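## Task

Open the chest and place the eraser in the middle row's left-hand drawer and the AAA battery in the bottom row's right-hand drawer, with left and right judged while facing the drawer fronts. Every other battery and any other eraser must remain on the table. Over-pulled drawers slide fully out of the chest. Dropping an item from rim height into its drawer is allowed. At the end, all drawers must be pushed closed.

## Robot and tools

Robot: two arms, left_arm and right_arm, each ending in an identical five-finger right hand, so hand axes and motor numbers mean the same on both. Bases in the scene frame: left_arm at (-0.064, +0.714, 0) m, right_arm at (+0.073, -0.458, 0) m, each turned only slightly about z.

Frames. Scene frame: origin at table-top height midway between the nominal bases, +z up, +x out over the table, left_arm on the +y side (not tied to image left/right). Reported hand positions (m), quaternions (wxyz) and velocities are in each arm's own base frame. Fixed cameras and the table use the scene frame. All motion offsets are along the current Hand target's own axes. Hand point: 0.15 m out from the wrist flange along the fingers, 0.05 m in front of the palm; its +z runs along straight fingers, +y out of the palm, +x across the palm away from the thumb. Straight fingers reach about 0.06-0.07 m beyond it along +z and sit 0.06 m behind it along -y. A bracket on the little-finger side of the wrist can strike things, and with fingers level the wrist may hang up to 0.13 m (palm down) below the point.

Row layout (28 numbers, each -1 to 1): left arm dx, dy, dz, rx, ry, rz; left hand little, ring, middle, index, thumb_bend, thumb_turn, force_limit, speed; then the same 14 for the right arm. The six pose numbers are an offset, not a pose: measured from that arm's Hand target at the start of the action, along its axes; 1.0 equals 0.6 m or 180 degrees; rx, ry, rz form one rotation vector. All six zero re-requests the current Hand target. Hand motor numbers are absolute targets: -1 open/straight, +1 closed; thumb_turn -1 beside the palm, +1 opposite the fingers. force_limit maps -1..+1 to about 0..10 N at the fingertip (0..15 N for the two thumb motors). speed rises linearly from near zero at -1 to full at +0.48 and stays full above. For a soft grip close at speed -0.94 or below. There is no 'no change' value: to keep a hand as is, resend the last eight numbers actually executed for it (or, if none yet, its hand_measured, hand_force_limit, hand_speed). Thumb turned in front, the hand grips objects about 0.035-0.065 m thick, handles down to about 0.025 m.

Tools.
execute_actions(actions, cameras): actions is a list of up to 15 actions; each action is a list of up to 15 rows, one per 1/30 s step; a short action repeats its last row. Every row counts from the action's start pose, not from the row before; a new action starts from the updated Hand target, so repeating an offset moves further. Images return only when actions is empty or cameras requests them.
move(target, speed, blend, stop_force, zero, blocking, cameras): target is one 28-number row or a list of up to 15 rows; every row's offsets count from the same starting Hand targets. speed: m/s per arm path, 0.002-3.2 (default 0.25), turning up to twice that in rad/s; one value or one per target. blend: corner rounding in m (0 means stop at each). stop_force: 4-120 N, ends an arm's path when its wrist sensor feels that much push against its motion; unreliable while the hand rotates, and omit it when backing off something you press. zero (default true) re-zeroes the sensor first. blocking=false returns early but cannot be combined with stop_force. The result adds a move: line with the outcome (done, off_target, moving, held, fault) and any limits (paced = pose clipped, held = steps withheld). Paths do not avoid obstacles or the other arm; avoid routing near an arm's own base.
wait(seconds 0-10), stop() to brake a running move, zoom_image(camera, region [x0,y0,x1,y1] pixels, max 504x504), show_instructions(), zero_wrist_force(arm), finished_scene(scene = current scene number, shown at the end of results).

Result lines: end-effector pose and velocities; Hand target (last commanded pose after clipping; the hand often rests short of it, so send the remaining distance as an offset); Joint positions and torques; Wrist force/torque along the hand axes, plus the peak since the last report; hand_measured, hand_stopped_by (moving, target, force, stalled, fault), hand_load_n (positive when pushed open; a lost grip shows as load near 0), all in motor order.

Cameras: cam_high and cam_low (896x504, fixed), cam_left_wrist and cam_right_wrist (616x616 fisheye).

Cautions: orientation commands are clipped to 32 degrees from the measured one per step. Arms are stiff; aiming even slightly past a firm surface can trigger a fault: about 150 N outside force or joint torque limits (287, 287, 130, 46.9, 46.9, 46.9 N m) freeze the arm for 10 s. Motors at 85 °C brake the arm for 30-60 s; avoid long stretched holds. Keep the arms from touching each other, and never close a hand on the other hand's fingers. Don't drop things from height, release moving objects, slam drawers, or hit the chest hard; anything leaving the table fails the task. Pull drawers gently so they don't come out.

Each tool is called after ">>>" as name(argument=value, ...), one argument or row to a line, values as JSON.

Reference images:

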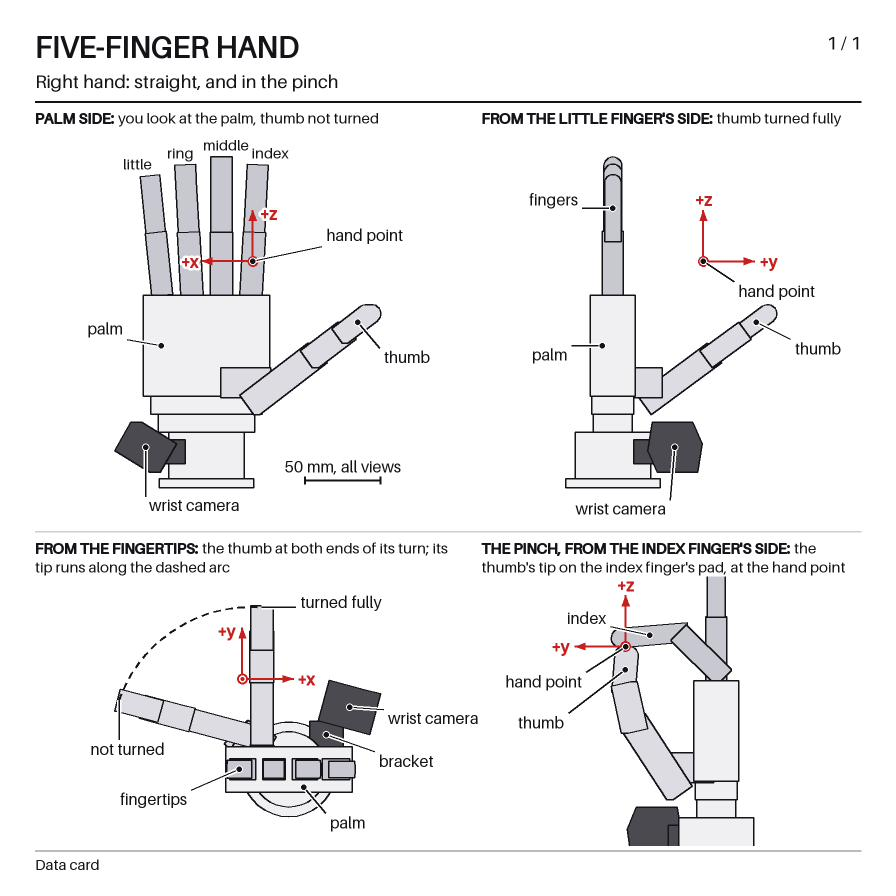

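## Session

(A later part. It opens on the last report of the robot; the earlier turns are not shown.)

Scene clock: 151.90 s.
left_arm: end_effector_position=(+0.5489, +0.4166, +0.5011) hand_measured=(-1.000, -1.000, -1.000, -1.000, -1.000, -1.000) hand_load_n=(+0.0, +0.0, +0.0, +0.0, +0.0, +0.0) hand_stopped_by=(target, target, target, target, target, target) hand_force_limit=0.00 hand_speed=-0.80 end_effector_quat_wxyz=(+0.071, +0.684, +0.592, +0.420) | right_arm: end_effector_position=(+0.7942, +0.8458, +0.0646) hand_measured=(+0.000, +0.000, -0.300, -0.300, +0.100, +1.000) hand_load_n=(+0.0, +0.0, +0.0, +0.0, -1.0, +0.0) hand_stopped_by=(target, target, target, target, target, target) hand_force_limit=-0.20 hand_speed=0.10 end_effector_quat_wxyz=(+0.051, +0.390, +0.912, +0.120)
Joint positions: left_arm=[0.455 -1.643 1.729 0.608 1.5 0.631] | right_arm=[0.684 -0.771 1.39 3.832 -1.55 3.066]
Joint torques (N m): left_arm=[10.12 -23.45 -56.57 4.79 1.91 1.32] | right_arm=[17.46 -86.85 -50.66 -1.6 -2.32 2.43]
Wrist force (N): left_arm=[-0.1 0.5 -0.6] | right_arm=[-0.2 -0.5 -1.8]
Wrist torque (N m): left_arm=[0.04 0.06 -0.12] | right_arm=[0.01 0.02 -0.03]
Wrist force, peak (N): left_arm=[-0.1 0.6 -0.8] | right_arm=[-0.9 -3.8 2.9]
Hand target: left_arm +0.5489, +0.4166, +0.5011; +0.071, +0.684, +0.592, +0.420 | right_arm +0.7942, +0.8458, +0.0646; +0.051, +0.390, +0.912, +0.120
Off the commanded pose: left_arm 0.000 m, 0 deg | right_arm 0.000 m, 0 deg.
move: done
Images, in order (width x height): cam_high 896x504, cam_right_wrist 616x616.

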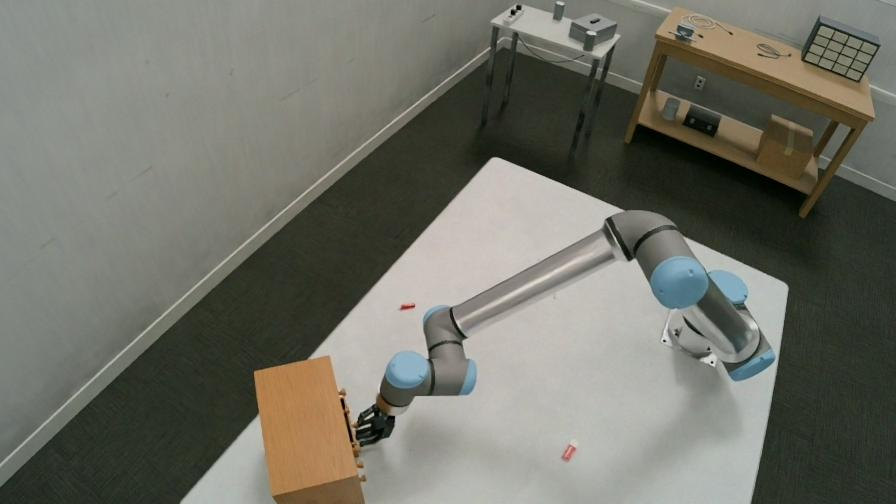

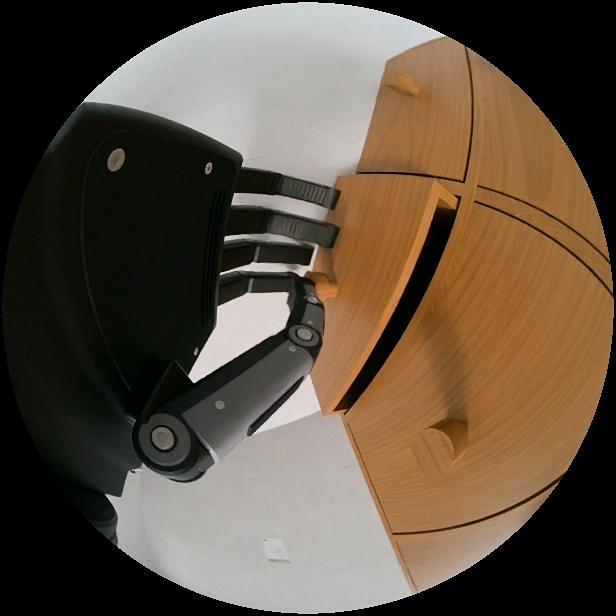

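>>> move(
  target=[0,0,0,0,0,0,-1,-1,-1,-1,-1,-1,0.0,-0.8,0,0.0322,0.0086,0,0,0,0,0,-0.3,-0.3,0.1,1,-0.2,0.1],
  speed=0.02,
  stop_force=4,
  cameras=["cam_right_wrist"],
)

>>> zoom_image(
  camera="cam_right_wrist",
  region=[220, 180, 520, 420],
)

Scene clock: 154.43 s.
left_arm: end_effector_position=(+0.5489, +0.4166, +0.5011) hand_measured=(-1.000, -1.000, -1.000, -1.000, -1.000, -1.000) hand_load_n=(+0.0, +0.0, +0.0, +0.0, +0.0, +0.0) hand_stopped_by=(target, target, target, target, target, target) hand_force_limit=0.00 hand_speed=-0.80 end_effector_quat_wxyz=(+0.071, +0.684, +0.592, +0.420) | right_arm: end_effector_position=(+0.8087, +0.8596, +0.0646) hand_measured=(+0.000, +0.000, -0.300, -0.300, +0.100, +1.000) hand_load_n=(+0.0, +0.5, +0.0, +0.0, -2.0, +0.5) hand_stopped_by=(target, target, target, target, target, target) hand_force_limit=-0.20 hand_speed=0.10 end_effector_quat_wxyz=(+0.051, +0.390, +0.912, +0.120)
Joint positions: left_arm=[0.455 -1.643 1.729 0.608 1.5 0.631] | right_arm=[0.686 -0.743 1.336 3.859 -1.55 3.067]
Joint torques (N m): left_arm=[10.06 -25.85 -56.65 4.34 1.92 1.73] | right_arm=[17.1 -88.89 -51.02 -1.45 -1.61 2.33]
Wrist force (N): left_arm=[0.0 0.4 -0.6] | right_arm=[-0.8 -1.4 -1.5]
Wrist torque (N m): left_arm=[0.04 0.04 -0.12] | right_arm=[-0.02 -0.02 -0.03]
Wrist force, peak (N): left_arm=[0.2 0.5 -0.9] | right_arm=[-1.2 -3.3 -3.9]
Hand target: left_arm +0.5489, +0.4166, +0.5011; +0.071, +0.684, +0.592, +0.420 | right_arm +0.8087, +0.8596, +0.0646; +0.051, +0.390, +0.912, +0.120
Off the commanded pose: left_arm 0.000 m, 0 deg | right_arm 0.000 m, 0 deg.
move: done
Images, in order (width x height): cam_right_wrist 616x616.

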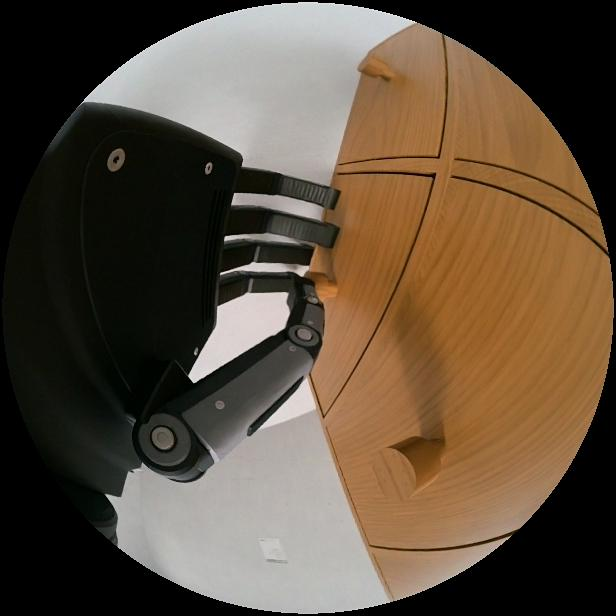

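Scaled by 1.680 from the camera's 616x616 image, which has a finer 880x880 frame.

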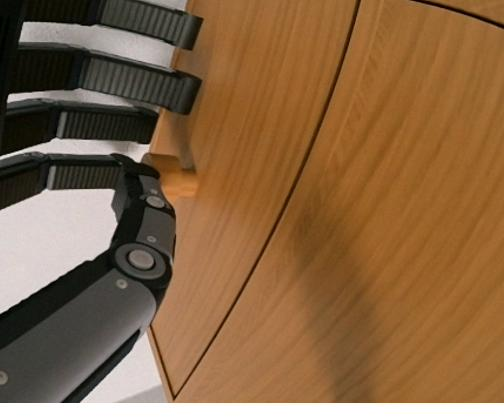

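>>> move(
  target=[
    [0,0,0,0,0,0,-1,-1,-1,-1,-1,-1,0.0,-0.8,0,-0.0805,-0.0216,0,0,0,0,0,-0.3,-0.3,-0.35,1,-0.2,0.3],
    [0,0,0,0,0,0,-1,-1,-1,-1,-1,-1,0.0,-0.8,0.2685,-0.0392,-0.1804,0,0,0,0,0,-0.3,-0.3,-0.35,1,-0.2,0.3],
  ],
  speed=[0.15,0.2],
  blend=[0.02,0],
  cameras=["cam_right_wrist","cam_high"],
)

>>> zoom_image(
  camera="cam_right_wrist",
  region=[200, 200, 450, 400],
)

Scene clock: 158.53 s.
left_arm: end_effector_position=(+0.5489, +0.4166, +0.5011) hand_measured=(-1.000, -1.000, -1.000, -1.000, -1.000, -1.000) hand_load_n=(+0.0, +0.0, +0.0, +0.0, +0.0, +0.0) hand_stopped_by=(target, target, target, target, target, target) hand_force_limit=0.00 hand_speed=-0.80 end_effector_quat_wxyz=(+0.071, +0.684, +0.592, +0.420) | right_arm: end_effector_position=(+0.6608, +0.9409, +0.1632) hand_measured=(+0.000, +0.000, -0.300, -0.300, -0.350, +1.000) hand_load_n=(+0.0, +0.0, +0.0, +0.0, +0.0, +0.0) hand_stopped_by=(target, target, target, target, target, target) hand_force_limit=-0.20 hand_speed=0.30 end_effector_quat_wxyz=(+0.051, +0.390, +0.912, +0.120)
Joint positions: left_arm=[0.455 -1.643 1.729 0.608 1.5 0.631] | right_arm=[0.842 -0.862 1.357 3.957 -1.591 3.219]
Joint torques (N m): left_arm=[10.17 -23.47 -58.02 4.68 1.91 1.73] | right_arm=[11.98 -109.94 -49.62 -1.5 -2.43 1.66]
Wrist force (N): left_arm=[-0.2 0.5 -0.6] | right_arm=[0.4 0.2 -0.1]
Wrist torque (N m): left_arm=[0.06 0.08 -0.14] | right_arm=[-0.03 -0.05 0.02]
Wrist force, peak (N): left_arm=[0.1 0.3 -1.1] | right_arm=[-1.5 -1.8 -2.1]
Hand target: left_arm +0.5489, +0.4166, +0.5011; +0.071, +0.684, +0.592, +0.420 | right_arm +0.6607, +0.9410, +0.1632; +0.051, +0.390, +0.912, +0.120
Off the commanded pose: left_arm 0.000 m, 0 deg | right_arm 0.000 m, 0 deg.
move: done
Images, in order (width x height): cam_high 896x504, cam_right_wrist 616x616.

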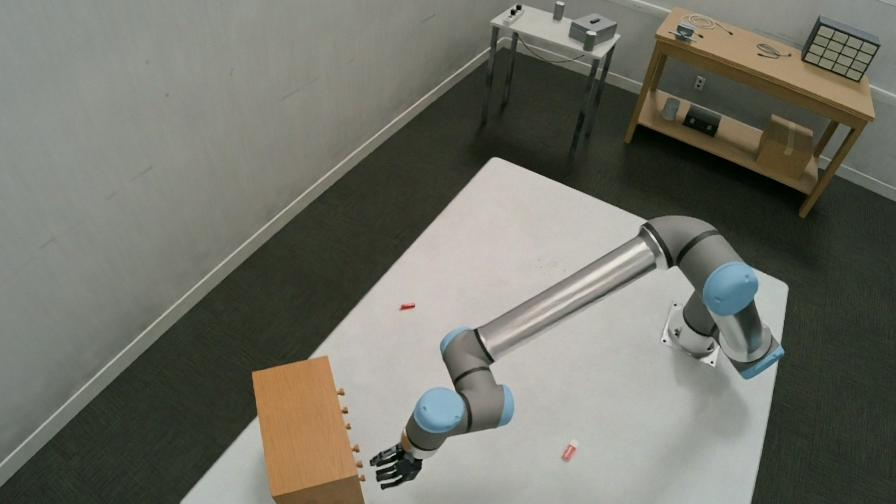

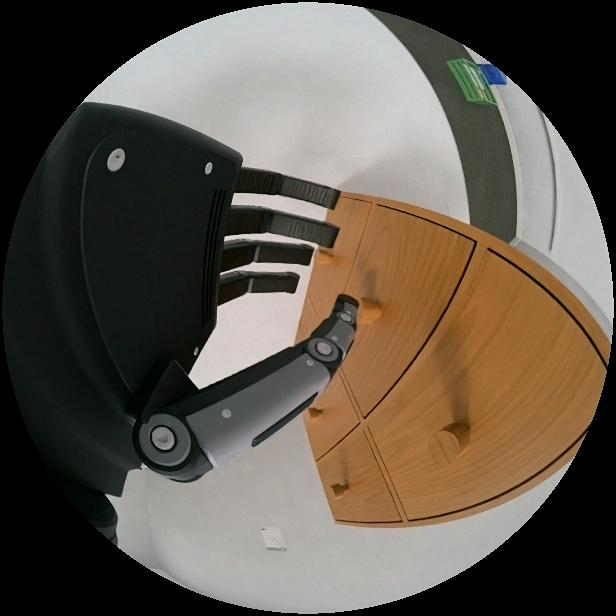

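Scaled by 2.016 from the camera's 616x616 image, which has a finer 880x880 frame.

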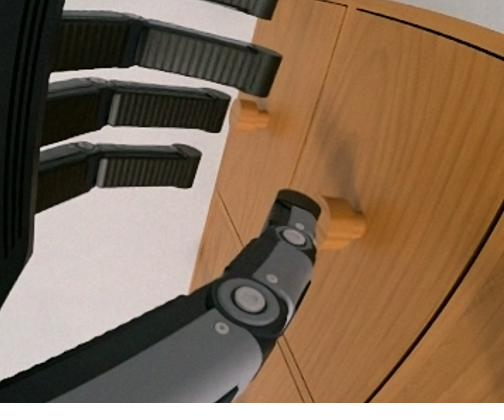

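>>> move(
  target=[0,0,0,0,0,0,-1,-1,-1,-1,-1,-1,0.0,-0.8,-0.0149,0.0357,0.0095,0,0.0058,-0.0215,0,0,-0.3,-0.3,-0.35,1,-0.2,0.3],
  speed=0.05,
  stop_force=5,
  cameras=["cam_right_wrist"],
)

>>> zoom_image(
  camera="cam_right_wrist",
  region=[200, 200, 450, 400],
)

Scene clock: 164.47 s.
left_arm: end_effector_position=(+0.5489, +0.4166, +0.5011) hand_measured=(-1.000, -1.000, -1.000, -1.000, -1.000, -1.000) hand_load_n=(+0.0, +0.0, +0.0, +0.0, +0.0, +0.0) hand_stopped_by=(target, target, target, target, target, target) hand_force_limit=0.00 hand_speed=-0.80 end_effector_quat_wxyz=(+0.071, +0.684, +0.592, +0.420) | right_arm: end_effector_position=(+0.6830, +0.9499, +0.1632) hand_measured=(+0.000, +0.000, -0.300, -0.300, -0.350, +1.000) hand_load_n=(+0.0, +0.0, +0.0, +0.0, +0.0, +0.0) hand_stopped_by=(target, target, target, target, target, target) hand_force_limit=-0.20 hand_speed=0.30 end_effector_quat_wxyz=(+0.047, +0.358, +0.925, +0.122)
Joint positions: left_arm=[0.455 -1.643 1.729 0.608 1.5 0.631] | right_arm=[0.823 -0.839 1.315 3.975 -1.568 3.133]
Joint torques (N m): left_arm=[10.18 -26.96 -56.37 4.34 1.86 1.27] | right_arm=[-8.71 -86.69 -53.29 -1.31 2.51 -3.59]
Wrist force (N): left_arm=[0.2 0.4 -0.6] | right_arm=[0.1 0.3 0.4]
Wrist torque (N m): left_arm=[0.04 0.02 -0.11] | right_arm=[-0.03 -0.05 0.14]
Wrist force, peak (N): left_arm=[0.1 0.8 -0.8] | right_arm=[-0.3 0.7 0.8]
Hand target: left_arm +0.5489, +0.4166, +0.5011; +0.071, +0.684, +0.592, +0.420 | right_arm +0.6830, +0.9499, +0.1632; +0.047, +0.358, +0.925, +0.122
Off the commanded pose: left_arm 0.000 m, 0 deg | right_arm 0.000 m, 0 deg.
move: done
Images, in order (width x height): cam_right_wrist 616x616.

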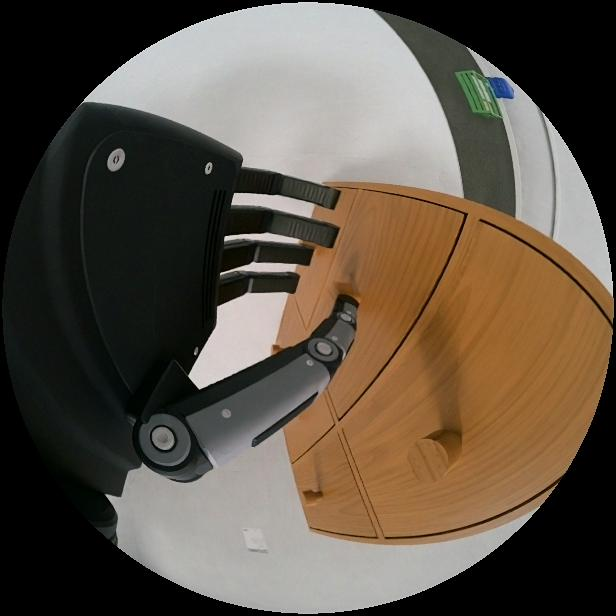

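Scaled by 2.016 from the camera's 616x616 image, which has a finer 880x880 frame.

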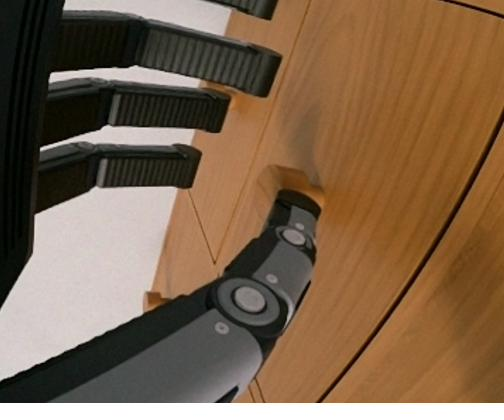

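>>> move(
  target=[0,0,0,0,0,0,-1,-1,-1,-1,-1,-1,0.0,-0.8,-0.005,0.0294,0.0062,0,0,0,0,0,-0.3,-0.3,-0.35,1,-0.2,0.3],
  speed=0.02,
  stop_force=4,
  cameras=["cam_right_wrist"],
)

>>> zoom_image(
  camera="cam_right_wrist",
  region=[200, 200, 450, 400],
)

Scene clock: 167.43 s.
left_arm: end_effector_position=(+0.5489, +0.4166, +0.5011) hand_measured=(-1.000, -1.000, -1.000, -1.000, -1.000, -1.000) hand_load_n=(+0.0, +0.0, +0.0, +0.0, +0.0, +0.0) hand_stopped_by=(target, target, target, target, target, target) hand_force_limit=0.00 hand_speed=-0.80 end_effector_quat_wxyz=(+0.071, +0.684, +0.592, +0.420) | right_arm: end_effector_position=(+0.6973, +0.9611, +0.1642) hand_measured=(+0.000, +0.000, -0.300, -0.300, -0.350, +1.000) hand_load_n=(+0.0, +0.0, +0.5, +0.0, -2.5, -2.5) hand_stopped_by=(target, target, target, target, target, target) hand_force_limit=-0.20 hand_speed=0.30 end_effector_quat_wxyz=(+0.047, +0.358, +0.925, +0.122)
Joint positions: left_arm=[0.455 -1.643 1.729 0.608 1.5 0.631] | right_arm=[0.821 -0.813 1.266 3.998 -1.567 3.13]
Joint torques (N m): left_arm=[9.87 -27.81 -55.59 4.45 1.95 1.31] | right_arm=[-10.87 -87.23 -54.38 -1.55 1.54 -3.19]
Wrist force (N): left_arm=[0.0 0.3 -0.3] | right_arm=[1.3 -2.6 -1.6]
Wrist torque (N m): left_arm=[0.01 0.04 -0.13] | right_arm=[-0.04 0.01 0.06]
Wrist force, peak (N): left_arm=[0.4 0.7 -0.7] | right_arm=[0.5 -3.2 -2.8]
Hand target: left_arm +0.5489, +0.4166, +0.5011; +0.071, +0.684, +0.592, +0.420 | right_arm +0.6973, +0.9611, +0.1642; +0.047, +0.358, +0.925, +0.122
Off the commanded pose: left_arm 0.000 m, 0 deg | right_arm 0.000 m, 0 deg.
move: done
Images, in order (width x height): cam_right_wrist 616x616.

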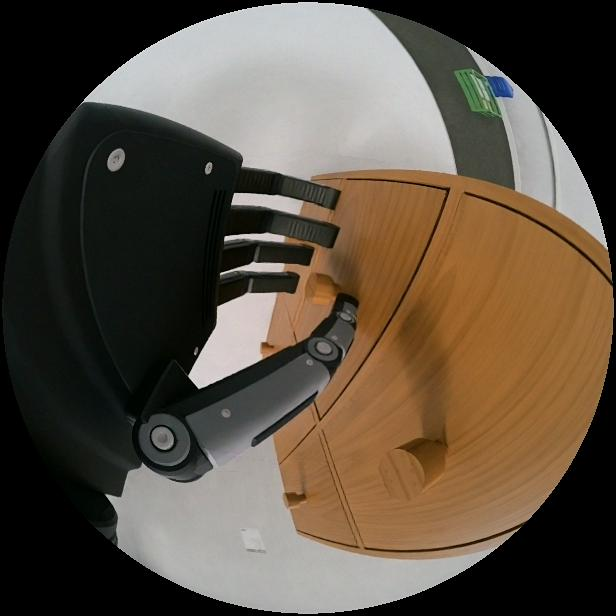

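Scaled by 2.016 from the camera's 616x616 image, which has a finer 880x880 frame.

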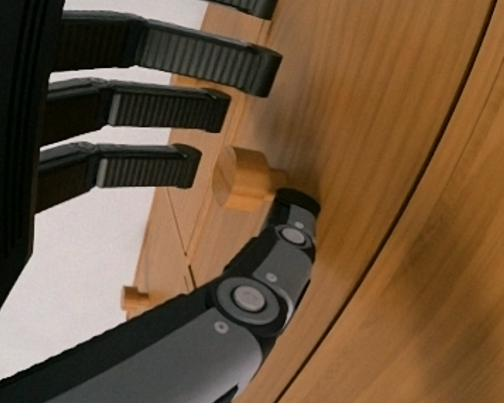

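>>> move(
  target=[
    [0,0,0,0,0,0,-1,-1,-1,-1,-1,-1,0.0,-0.8,0,0,0,0,0,0,0,0,0.36,0.36,0.1,1,-0.2,-0.88],
    [0,0,0,0,0,0,-1,-1,-1,-1,-1,-1,0.0,-0.8,0,-0.169,-0.0453,0,0,0,0,0,0.36,0.36,0.1,1,-0.2,-0.88],
  ],
  speed=[0.08,0.06],
  cameras=["cam_right_wrist","cam_high"],
)

Scene clock: 171.67 s.
left_arm: end_effector_position=(+0.5489, +0.4166, +0.5011) hand_measured=(-1.000, -1.000, -1.000, -1.000, -1.000, -1.000) hand_load_n=(+0.0, +0.0, +0.0, +0.0, +0.0, +0.0) hand_stopped_by=(target, target, target, target, target, target) hand_force_limit=0.00 hand_speed=-0.80 end_effector_quat_wxyz=(+0.071, +0.684, +0.592, +0.420) | right_arm: end_effector_position=(+0.6267, +0.8835, +0.1642) hand_measured=(+0.000, +0.000, +0.020, +0.078, -0.178, +1.000) hand_load_n=(+0.0, +0.0, +6.5, +4.5, +7.5, +0.0) hand_stopped_by=(target, target, force, force, force, target) hand_force_limit=-0.20 hand_speed=-0.88 end_effector_quat_wxyz=(+0.047, +0.358, +0.925, +0.122)
Joint positions: left_arm=[0.455 -1.643 1.729 0.608 1.5 0.631] | right_arm=[0.819 -0.965 1.535 3.88 -1.567 3.129]
Joint torques (N m): left_arm=[8.4 -25.04 -57.33 4.66 2.09 1.87] | right_arm=[-8.37 -112.17 -28.33 -6.58 2.16 -3.34]
Wrist force (N): left_arm=[0.1 0.5 -0.7] | right_arm=[-0.4 0.1 1.9]
Wrist torque (N m): left_arm=[0.05 0.03 -0.11] | right_arm=[-0.04 0.00 0.07]
Wrist force, peak (N): left_arm=[0.3 0.4 -0.9] | right_arm=[1.5 -3.4 -1.6]
Hand target: left_arm +0.5489, +0.4166, +0.5011; +0.071, +0.684, +0.592, +0.420 | right_arm +0.6266, +0.8835, +0.1642; +0.047, +0.358, +0.925, +0.122
Off the commanded pose: left_arm 0.000 m, 0 deg | right_arm 0.000 m, 0 deg.
move: done
Images, in order (width x height): cam_high 896x504, cam_right_wrist 616x616.

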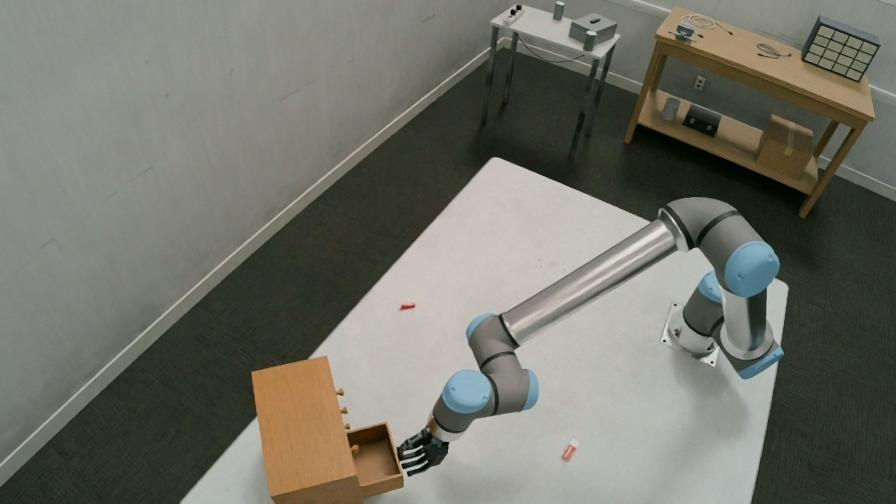

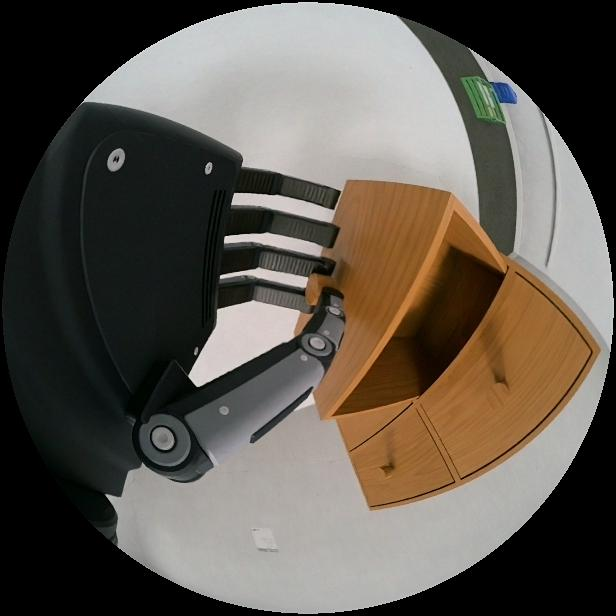

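>>> move(
  target=[
    [0,0,0,0,0,0,-1,-1,-1,-1,-1,-1,0.0,-0.8,0,0,0,0,0,0,0,0,-0.4,-0.4,-0.25,1,-0.2,0.1],
    [0,0,0,0,0,0,-1,-1,-1,-1,-1,-1,0.0,-0.8,0,0.0086,-0.0322,0,0,0,0,0,-0.4,-0.4,-0.25,1,-0.2,0.1],
    [0,0,0,0,0,0,-1,-1,-1,-1,-1,-1,0.0,-0.8,0,-0.12,-0.0667,0,0,0,0,0,-0.4,-0.4,-0.25,1,-0.2,0.1],
    [0,0,0,0,0,0,-1,-1,-1,-1,-1,-1,0.0,-0.8,0.0708,-0.3818,-0.2505,0.1641,0.0512,0.1624,0,0,-0.4,-0.4,-0.25,1,-0.2,0.1],
    [0,0,0,0,0,0,-1,-1,-1,-1,-1,-1,0.0,-0.8,0.1677,-0.803,-0.1563,0.3281,0.1024,0.3248,0.05,0.05,0.05,0.05,-0.75,1,-0.2,0.3],
  ],
  speed=[0.1,0.08,0.2,0.45,0.4],
  blend=[0,0.006,0.03,0.06,0],
  cameras=["cam_right_wrist","cam_high"],
)

>>> zoom_image(
  camera="cam_right_wrist",
  region=[250, 200, 500, 400],
)

Scene clock: 180.03 s.
left_arm: end_effector_position=(+0.5489, +0.4166, +0.5011) hand_measured=(-1.000, -1.000, -1.000, -1.000, -1.000, -1.000) hand_load_n=(+0.0, +0.0, +0.0, +0.0, +0.0, +0.0) hand_stopped_by=(target, target, target, target, target, target) hand_force_limit=0.00 hand_speed=-0.80 end_effector_quat_wxyz=(+0.071, +0.684, +0.592, +0.420) | right_arm: end_effector_position=(+0.2226, +0.5891, +0.1301) hand_measured=(+0.050, +0.050, +0.050, +0.050, -0.750, +1.000) hand_load_n=(+0.0, +0.0, +0.0, +0.0, +0.0, +0.0) hand_stopped_by=(target, target, target, target, target, target) hand_force_limit=-0.20 hand_speed=0.30 end_effector_quat_wxyz=(-0.326, +0.697, +0.579, -0.270)
Joint positions: left_arm=[0.455 -1.643 1.729 0.608 1.5 0.631] | right_arm=[0.735 -1.335 2.013 4.66 -0.915 3.842]
Joint torques (N m): left_arm=[6.39 -24.18 -55.5 4.9 2.48 1.27] | right_arm=[-8.03 -74.05 -25.15 -2.96 2.42 2.68]
Wrist force (N): left_arm=[0.2 0.5 -0.5] | right_arm=[0.1 1.0 0.3]
Wrist torque (N m): left_arm=[0.04 0.01 -0.10] | right_arm=[0.15 -0.07 -0.04]
Wrist force, peak (N): left_arm=[0.2 0.6 -0.9] | right_arm=[-0.4 2.2 -0.3]
Hand target: left_arm +0.5489, +0.4166, +0.5011; +0.071, +0.684, +0.592, +0.420 | right_arm +0.2226, +0.5891, +0.1301; -0.326, +0.697, +0.579, -0.270
Off the commanded pose: left_arm 0.000 m, 0 deg | right_arm 0.000 m, 0 deg.
move: done
Images, in order (width x height): cam_high 896x504, cam_right_wrist 616x616.

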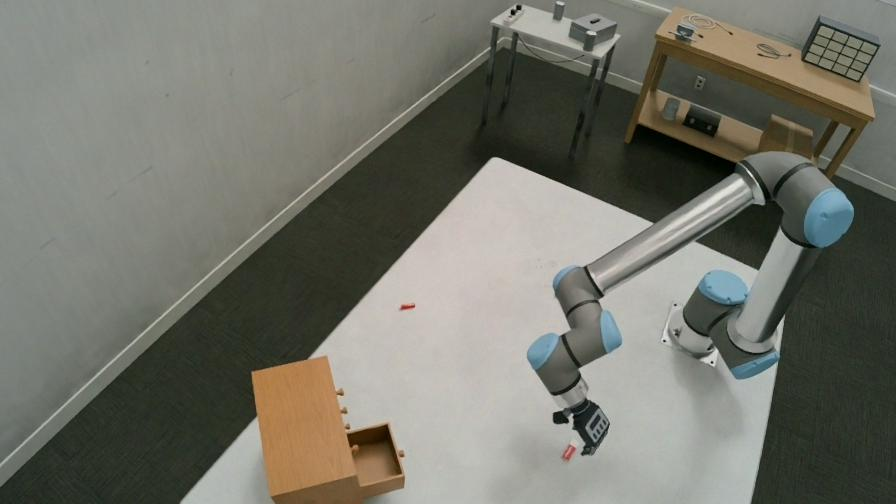

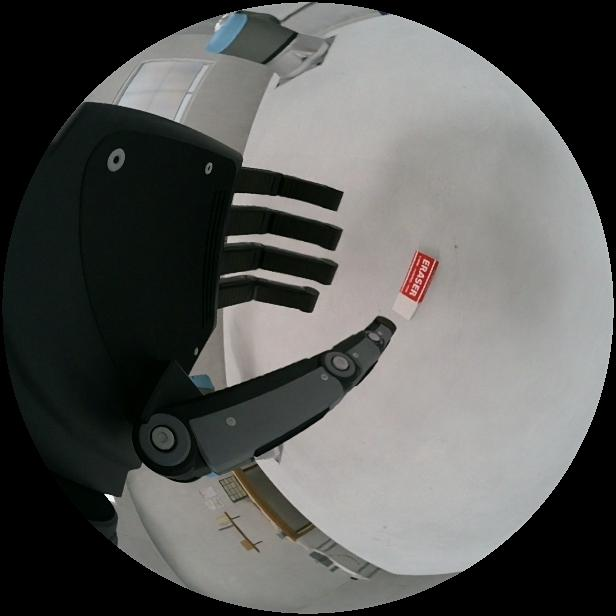

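Scaled by 2.016 from the camera's 616x616 image, which has a finer 880x880 frame.

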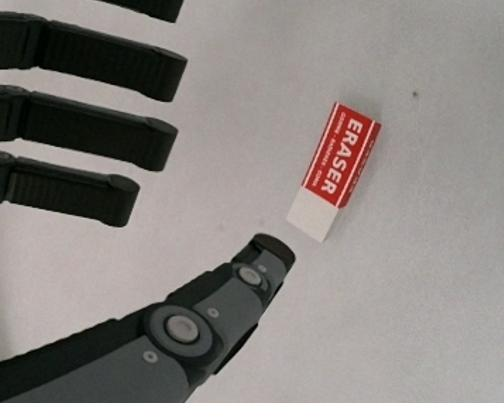

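>>> move(
  target=[0,0,0,0,0,0,-1,-1,-1,-1,-1,-1,0.0,-0.8,0.0027,0.1348,0.1042,0,-0.0158,-0.0132,0.05,0.05,0.05,0.05,-0.75,1,-0.2,0.3],
  speed=0.15,
  cameras=["cam_right_wrist"],
)

>>> zoom_image(
  camera="cam_right_wrist",
  region=[250, 200, 500, 400],
)

Scene clock: 183.67 s.
left_arm: end_effector_position=(+0.5489, +0.4166, +0.5011) hand_measured=(-1.000, -1.000, -1.000, -1.000, -1.000, -1.000) hand_load_n=(+0.0, +0.0, +0.0, +0.0, +0.0, +0.0) hand_stopped_by=(target, target, target, target, target, target) hand_force_limit=0.00 hand_speed=-0.80 end_effector_quat_wxyz=(+0.071, +0.684, +0.592, +0.420) | right_arm: end_effector_position=(+0.2269, +0.5900, +0.0280) hand_measured=(+0.050, +0.050, +0.050, +0.050, -0.750, +1.000) hand_load_n=(+0.0, +0.0, +0.0, +0.0, +0.0, +0.0) hand_stopped_by=(target, target, target, target, target, target) hand_force_limit=-0.20 hand_speed=0.30 end_effector_quat_wxyz=(-0.317, +0.678, +0.601, -0.280)
Joint positions: left_arm=[0.455 -1.643 1.729 0.608 1.5 0.631] | right_arm=[0.744 -1.191 2.044 4.518 -0.948 3.786]
Joint torques (N m): left_arm=[7.01 -25.46 -56.61 4.44 1.91 1.28] | right_arm=[16.74 -52.58 -21 -4.01 -1.26 -3.46]
Wrist force (N): left_arm=[0.0 0.4 -0.5] | right_arm=[0.1 0.9 -0.6]
Wrist torque (N m): left_arm=[0.04 0.04 -0.12] | right_arm=[0.17 -0.02 0.09]
Wrist force, peak (N): left_arm=[0.2 0.7 -0.8] | right_arm=[-0.3 1.8 0.5]
Hand target: left_arm +0.5489, +0.4166, +0.5011; +0.071, +0.684, +0.592, +0.420 | right_arm +0.2269, +0.5900, +0.0279; -0.317, +0.678, +0.601, -0.280
Off the commanded pose: left_arm 0.000 m, 0 deg | right_arm 0.000 m, 0 deg.
move: done
Images, in order (width x height): cam_right_wrist 616x616.

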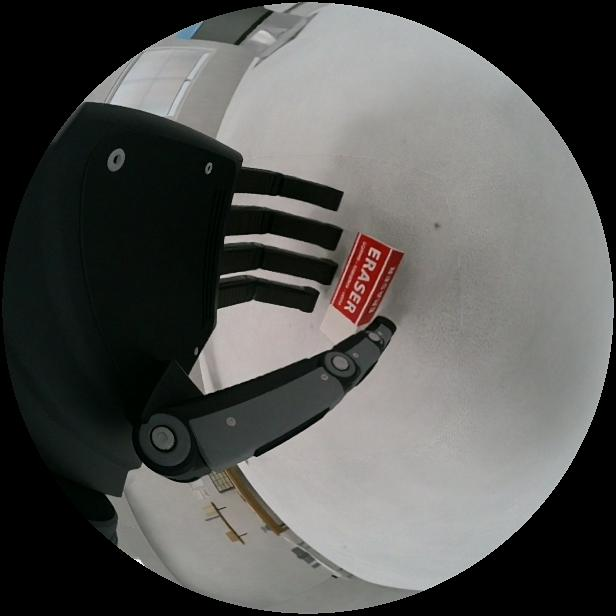

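Scaled by 2.016 from the camera's 616x616 image, which has a finer 880x880 frame.

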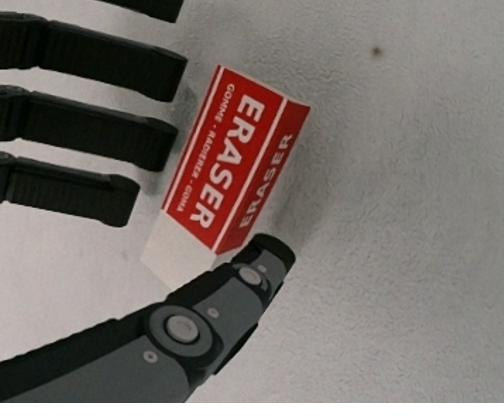

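>>> move(
  target=[
    [0,0,0,0,0,0,-1,-1,-1,-1,-1,-1,0.0,-0.8,0,0,0,0,0,0,0.14,0.14,0.14,0.14,-0.71,1,0.0,-0.5],
    [0,0,0,0,0,0,-1,-1,-1,-1,-1,-1,0.0,-0.8,0,0.0083,0.007,0,0,0,0.14,0.14,0.14,0.14,-0.71,1,0.0,-0.5],
  ],
  speed=[0.05,0.03],
  cameras=[],
)

>>> move(
  target=[0,0,0,0,0,0,-1,-1,-1,-1,-1,-1,0.0,-0.8,0,0.0045,0.0038,0,0,0,0.14,0.14,0.14,0.14,-0.71,1,0.0,-0.5],
  speed=0.006,
  stop_force=4,
  cameras=["cam_right_wrist"],
)

>>> zoom_image(
  camera="cam_right_wrist",
  region=[250, 200, 500, 400],
)

Scene clock: 189.40 s.
left_arm: end_effector_position=(+0.5489, +0.4166, +0.5011) hand_measured=(-1.000, -1.000, -1.000, -1.000, -1.000, -1.000) hand_load_n=(+0.0, +0.0, +0.0, +0.0, +0.0, +0.0) hand_stopped_by=(target, target, target, target, target, target) hand_force_limit=0.00 hand_speed=-0.80 end_effector_quat_wxyz=(+0.071, +0.684, +0.592, +0.420) | right_arm: end_effector_position=(+0.2269, +0.5900, +0.0214) hand_measured=(+0.140, +0.140, +0.140, +0.140, -0.710, +1.000) hand_load_n=(+0.0, +0.0, +0.0, +0.0, +0.0, +0.0) hand_stopped_by=(target, target, target, target, target, target) hand_force_limit=0.00 hand_speed=-0.50 end_effector_quat_wxyz=(-0.317, +0.678, +0.601, -0.280)
Joint positions: left_arm=[0.455 -1.643 1.729 0.608 1.5 0.631] | right_arm=[0.744 -1.182 2.047 4.506 -0.948 3.786]
Joint torques (N m): left_arm=[9.65 -27 -55.87 4.87 1.77 1.14] | right_arm=[14.95 -48.2 -18.42 -3.83 0.37 -2.47]
Wrist force (N): left_arm=[0.1 0.5 -0.5] | right_arm=[0.1 0.8 -0.4]
Wrist torque (N m): left_arm=[0.06 0.03 -0.11] | right_arm=[0.14 -0.01 0.09]
Wrist force, peak (N): left_arm=[-0.1 0.6 -0.9] | right_arm=[0.1 1.4 -0.8]
Hand target: left_arm +0.5489, +0.4166, +0.5011; +0.071, +0.684, +0.592, +0.420 | right_arm +0.2269, +0.5900, +0.0214; -0.317, +0.678, +0.601, -0.280
Off the commanded pose: left_arm 0.000 m, 0 deg | right_arm 0.000 m, 0 deg.
move: done
No camera images: "cameras" was empty.

Scene clock: 191.10 s.
left_arm: end_effector_position=(+0.5489, +0.4166, +0.5011) hand_measured=(-1.000, -1.000, -1.000, -1.000, -1.000, -1.000) hand_load_n=(+0.0, +0.0, +0.0, +0.0, +0.0, +0.0) hand_stopped_by=(target, target, target, target, target, target) hand_force_limit=0.00 hand_speed=-0.80 end_effector_quat_wxyz=(+0.071, +0.684, +0.592, +0.420) | right_arm: end_effector_position=(+0.2269, +0.5900, +0.0205) hand_measured=(+0.140, +0.140, +0.140, +0.140, -0.710, +1.000) hand_load_n=(+0.0, +0.0, -1.0, +0.0, +0.0, +0.0) hand_stopped_by=(target, target, target, target, target, target) hand_force_limit=0.00 hand_speed=-0.50 end_effector_quat_wxyz=(-0.317, +0.678, +0.601, -0.280)
Joint positions: left_arm=[0.455 -1.643 1.729 0.608 1.5 0.631] | right_arm=[0.744 -1.181 2.048 4.504 -0.948 3.786]
Joint torques (N m): left_arm=[7.76 -24.4 -55.93 4.56 0.99 1.28] | right_arm=[4.01 -79.46 -39.52 0.39 0.66 -1.79]
Wrist force (N): left_arm=[0.1 0.4 -0.6] | right_arm=[-0.6 -5.6 -2.9]
Wrist torque (N m): left_arm=[0.04 0.03 -0.11] | right_arm=[0.20 0.11 -0.08]
Wrist force, peak (N): left_arm=[0.5 0.7 -0.5] | right_arm=[0.1 -10.0 -4.5]
Hand target: left_arm +0.5489, +0.4166, +0.5011; +0.071, +0.684, +0.592, +0.420 | right_arm +0.2269, +0.5900, +0.0205; -0.317, +0.678, +0.601, -0.280 (not the last commanded pose)
Off the commanded pose: left_arm 0.000 m, 0 deg | right_arm 0.003 m, 0 deg.
move: contact (right_arm)
Images, in order (width x height): cam_right_wrist 616x616.

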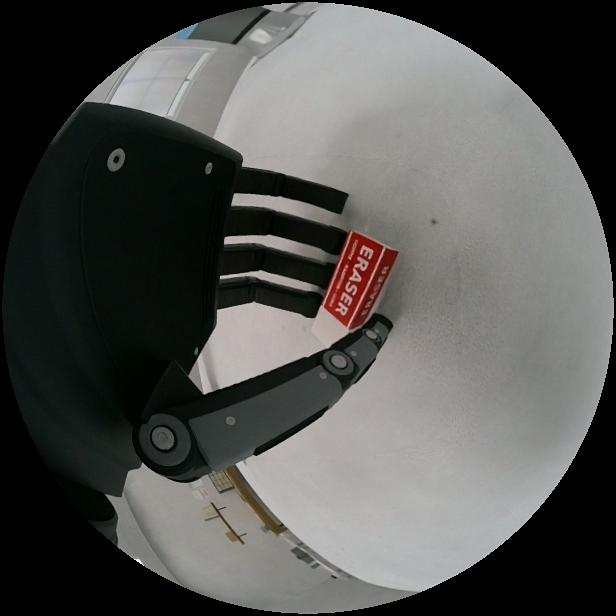

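Scaled by 2.016 from the camera's 616x616 image, which has a finer 880x880 frame.

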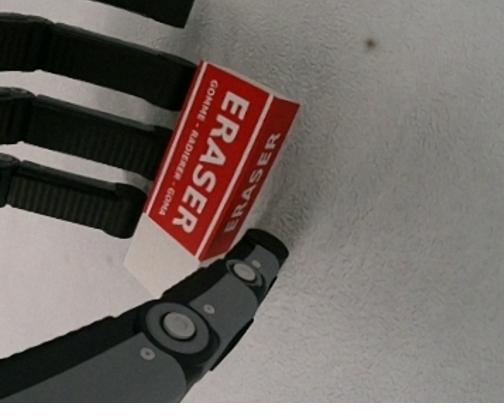

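>>> move(
  target=[
    [0,0,0,0,0,0,-1,-1,-1,-1,-1,-1,0.0,-0.8,0,-0.0008,-0.0007,0,0,0,0.14,0.14,0.5,0.5,-0.3,1,0.0,-0.9],
    [0,0,0,0,0,0,-1,-1,-1,-1,-1,-1,0.0,-0.8,0,-0.0774,-0.065,0,0,0,0.14,0.14,0.5,0.5,-0.3,1,0.0,-0.9],
  ],
  speed=[0.03,0.05],
  cameras=["cam_right_wrist"],
)

>>> zoom_image(
  camera="cam_right_wrist",
  region=[250, 200, 500, 400],
)

Scene clock: 194.77 s.
left_arm: end_effector_position=(+0.5489, +0.4166, +0.5011) hand_measured=(-1.000, -1.000, -1.000, -1.000, -1.000, -1.000) hand_load_n=(+0.0, +0.0, +0.5, +0.0, +0.0, +0.0) hand_stopped_by=(target, target, target, target, target, target) hand_force_limit=0.00 hand_speed=-0.80 end_effector_quat_wxyz=(+0.071, +0.684, +0.592, +0.420) | right_arm: end_effector_position=(+0.2269, +0.5900, +0.0811) hand_measured=(+0.140, +0.140, +0.240, +0.314, -0.664, +1.000) hand_load_n=(+0.0, +0.0, +4.0, +4.5, +10.5, +0.0) hand_stopped_by=(target, target, force, force, force, target) hand_force_limit=0.00 hand_speed=-0.90 end_effector_quat_wxyz=(-0.317, +0.678, +0.601, -0.280)
Joint positions: left_arm=[0.455 -1.643 1.729 0.608 1.5 0.631] | right_arm=[0.744 -1.261 2.016 4.616 -0.948 3.786]
Joint torques (N m): left_arm=[7.79 -28.86 -55.53 4.8 1.42 0.99] | right_arm=[-7.49 -81.29 -44.64 1.12 -1.3 -3.04]
Wrist force (N): left_arm=[0.1 0.5 -0.7] | right_arm=[0.0 1.4 -0.4]
Wrist torque (N m): left_arm=[0.07 0.03 -0.11] | right_arm=[0.23 0.01 0.08]
Wrist force, peak (N): left_arm=[0.1 0.4 -0.9] | right_arm=[-0.5 -5.8 -2.8]
Hand target: left_arm +0.5489, +0.4166, +0.5011; +0.071, +0.684, +0.592, +0.420 | right_arm +0.2270, +0.5900, +0.0811; -0.317, +0.678, +0.601, -0.280
Off the commanded pose: left_arm 0.000 m, 0 deg | right_arm 0.000 m, 0 deg.
move: done
Images, in order (width x height): cam_right_wrist 616x616.

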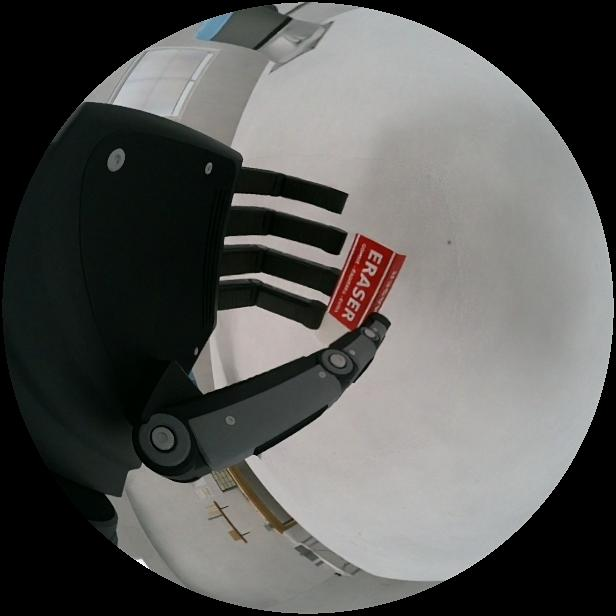

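Scaled by 2.016 from the camera's 616x616 image, which has a finer 880x880 frame.

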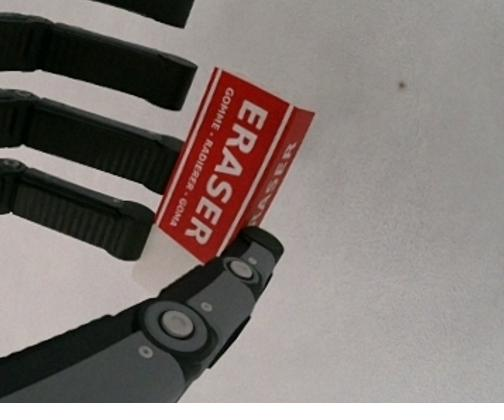

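>>> move(
  target=[
    [0,0,0,0,0,0,-1,-1,-1,-1,-1,-1,0.0,-0.8,0.2543,-0.0912,-0.4588,-0.1279,-0.0661,-0.1417,0.14,0.14,0.5,0.5,-0.3,1,0.0,-0.9],
    [0,0,0,0,0,0,-1,-1,-1,-1,-1,-1,0.0,-0.8,0.5175,0.0633,-0.7207,-0.2558,-0.1322,-0.2834,0.14,0.14,0.5,0.5,-0.3,1,0.0,-0.9],
    [0,0,0,0,0,0,-1,-1,-1,-1,-1,-1,0.0,-0.8,0.633,0.231,-0.6873,-0.2558,-0.1322,-0.2834,0.14,0.14,0.5,0.5,-0.3,1,0.0,-0.9],
  ],
  speed=[0.35,0.35,0.15],
  blend=[0.08,0.04,0],
  cameras=["cam_right_wrist","cam_high"],
)

>>> zoom_image(
  camera="cam_right_wrist",
  region=[220, 100, 520, 380],
)

Scene clock: 203.17 s.
left_arm: end_effector_position=(+0.5489, +0.4166, +0.5011) hand_measured=(-1.000, -1.000, -1.000, -1.000, -1.000, -1.000) hand_load_n=(+0.0, +0.0, +0.0, +0.0, +0.0, +0.0) hand_stopped_by=(target, target, target, target, target, target) hand_force_limit=0.00 hand_speed=-0.80 end_effector_quat_wxyz=(+0.071, +0.684, +0.592, +0.420) | right_arm: end_effector_position=(+0.6747, +0.9183, +0.2401) hand_measured=(+0.140, +0.140, +0.240, +0.314, -0.664, +1.000) hand_load_n=(+0.0, +0.0, +4.0, +4.5, +10.0, -0.5) hand_stopped_by=(target, target, force, force, force, target) hand_force_limit=0.00 hand_speed=-0.90 end_effector_quat_wxyz=(+0.000, +0.360, +0.933, +0.000)
Joint positions: left_arm=[0.455 -1.643 1.729 0.608 1.5 0.631] | right_arm=[0.81 -0.869 1.118 4.463 -1.57 3.118]
Joint torques (N m): left_arm=[6.07 -24.99 -55.54 4.37 2.1 0.89] | right_arm=[16.15 -87.44 -55.74 -2.42 -2.23 2.67]
Wrist force (N): left_arm=[0.2 0.3 -0.4] | right_arm=[-0.3 0.3 0.6]
Wrist torque (N m): left_arm=[0.01 0.02 -0.12] | right_arm=[-0.06 0.01 0.00]
Wrist force, peak (N): left_arm=[0.5 0.5 -0.9] | right_arm=[-0.7 2.5 1.1]
Hand target: left_arm +0.5489, +0.4166, +0.5011; +0.071, +0.684, +0.592, +0.420 | right_arm +0.6747, +0.9183, +0.2400; +0.000, +0.360, +0.933, +0.000
Off the commanded pose: left_arm 0.000 m, 0 deg | right_arm 0.000 m, 0 deg.
move: done
Images, in order (width x height): cam_high 896x504, cam_right_wrist 616x616.

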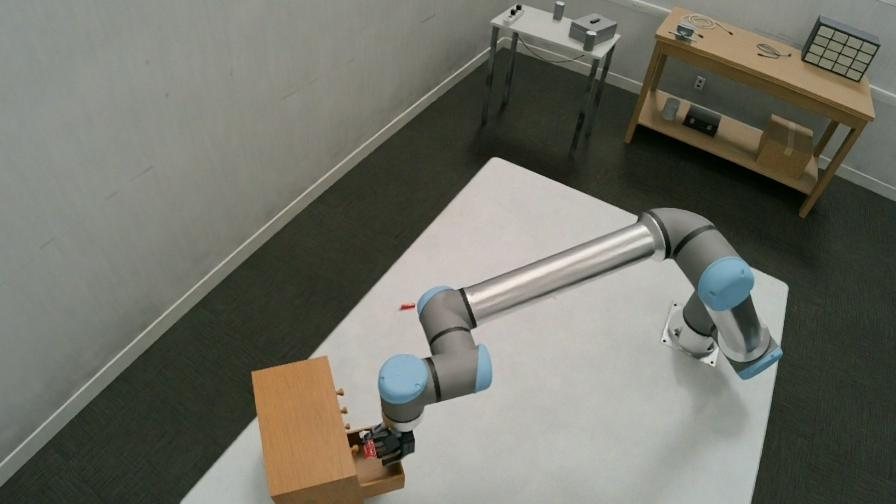

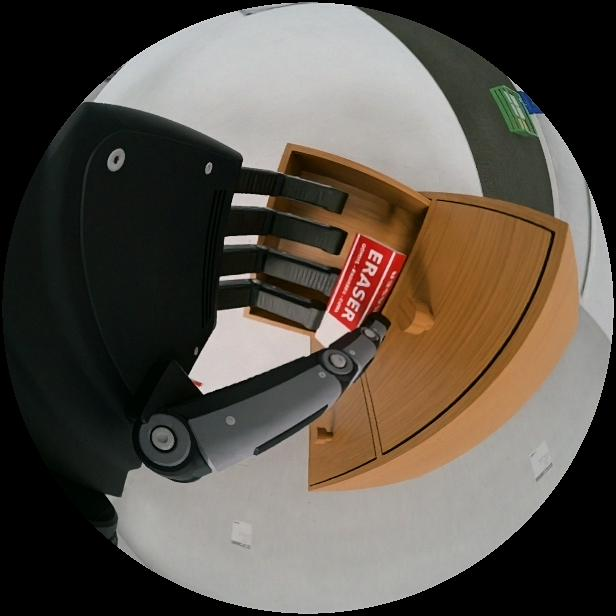

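Scaled by 1.680 from the camera's 616x616 image, which has a finer 880x880 frame.

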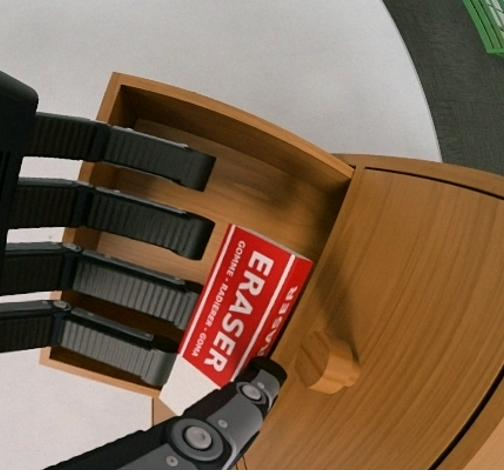

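>>> move(
  target=[
    [0,0,0,0,0,0,-1,-1,-1,-1,-1,-1,0.0,-0.8,0,0.0083,0.03,0,0,0,0.14,0.14,0.5,0.5,-0.3,1,0.0,-0.9],
    [0,0,0,0,0,0,-1,-1,-1,-1,-1,-1,0.0,-0.8,0,0.025,0.0483,0,0,0,0.14,0.14,0.5,0.5,-0.3,1,0.0,-0.9],
    [0,0,0,0,0,0,-1,-1,-1,-1,-1,-1,0.0,-0.8,0,0.025,0.0483,0,0,0,-0.3,-0.3,-0.3,-0.3,-0.72,1,0.0,0.1],
  ],
  speed=[0.08,0.05,0.05],
  blend=[0.005,0,0],
  cameras=["cam_right_wrist"],
)

>>> zoom_image(
  camera="cam_right_wrist",
  region=[220, 100, 520, 380],
)

Scene clock: 206.93 s.
left_arm: end_effector_position=(+0.5489, +0.4166, +0.5011) hand_measured=(-1.000, -1.000, -1.000, -1.000, -1.000, -1.000) hand_load_n=(+0.0, +0.0, +0.0, +0.0, +0.0, +0.0) hand_stopped_by=(target, target, target, target, target, target) hand_force_limit=0.00 hand_speed=-0.80 end_effector_quat_wxyz=(+0.071, +0.684, +0.592, +0.420) | right_arm: end_effector_position=(+0.6848, +0.9295, +0.2110) hand_measured=(-0.300, -0.300, -0.300, -0.300, -0.720, +1.000) hand_load_n=(-0.5, +0.0, +0.0, +0.0, -0.5, +0.0) hand_stopped_by=(target, target, target, target, target, target) hand_force_limit=0.00 hand_speed=0.10 end_effector_quat_wxyz=(+0.000, +0.360, +0.933, +0.000)
Joint positions: left_arm=[0.455 -1.643 1.729 0.608 1.5 0.631] | right_arm=[0.81 -0.828 1.101 4.44 -1.57 3.118]
Joint torques (N m): left_arm=[8.12 -27.74 -56.15 5.03 1.46 0.87] | right_arm=[14.83 -89.16 -51.25 -3.13 -1.85 2.34]
Wrist force (N): left_arm=[0.2 0.5 -0.7] | right_arm=[-0.5 1.6 -0.2]
Wrist torque (N m): left_arm=[0.06 0.03 -0.11] | right_arm=[-0.06 0.00 0.02]
Wrist force, peak (N): left_arm=[0.6 0.5 -0.8] | right_arm=[-1.1 3.1 -0.6]
Hand target: left_arm +0.5489, +0.4166, +0.5011; +0.071, +0.684, +0.592, +0.420 | right_arm +0.6847, +0.9294, +0.2110; +0.000, +0.360, +0.933, +0.000
Off the commanded pose: left_arm 0.000 m, 0 deg | right_arm 0.000 m, 0 deg.
move: done
Images, in order (width x height): cam_right_wrist 616x616.

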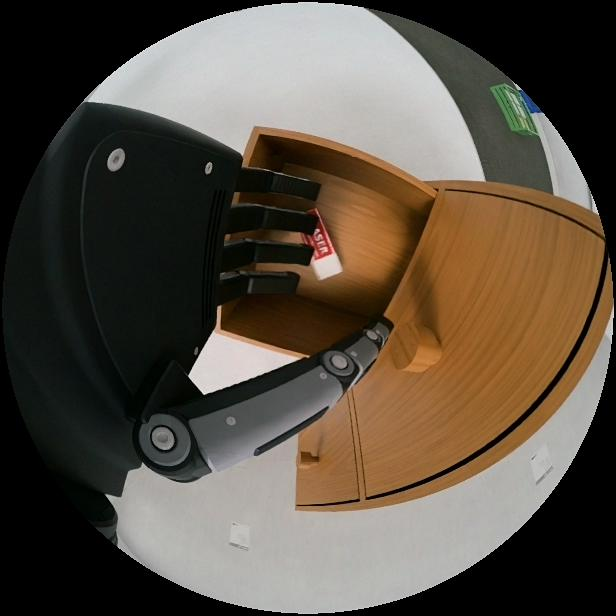

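Scaled by 1.680 from the camera's 616x616 image, which has a finer 880x880 frame.

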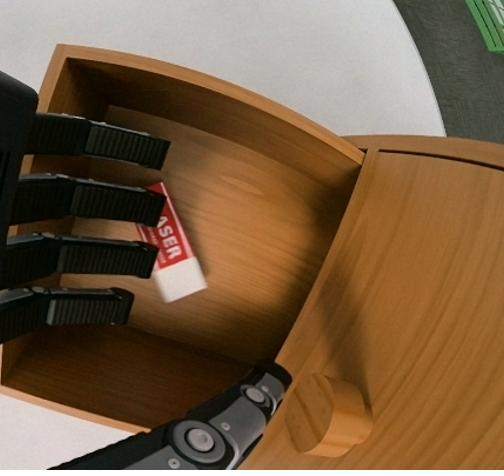

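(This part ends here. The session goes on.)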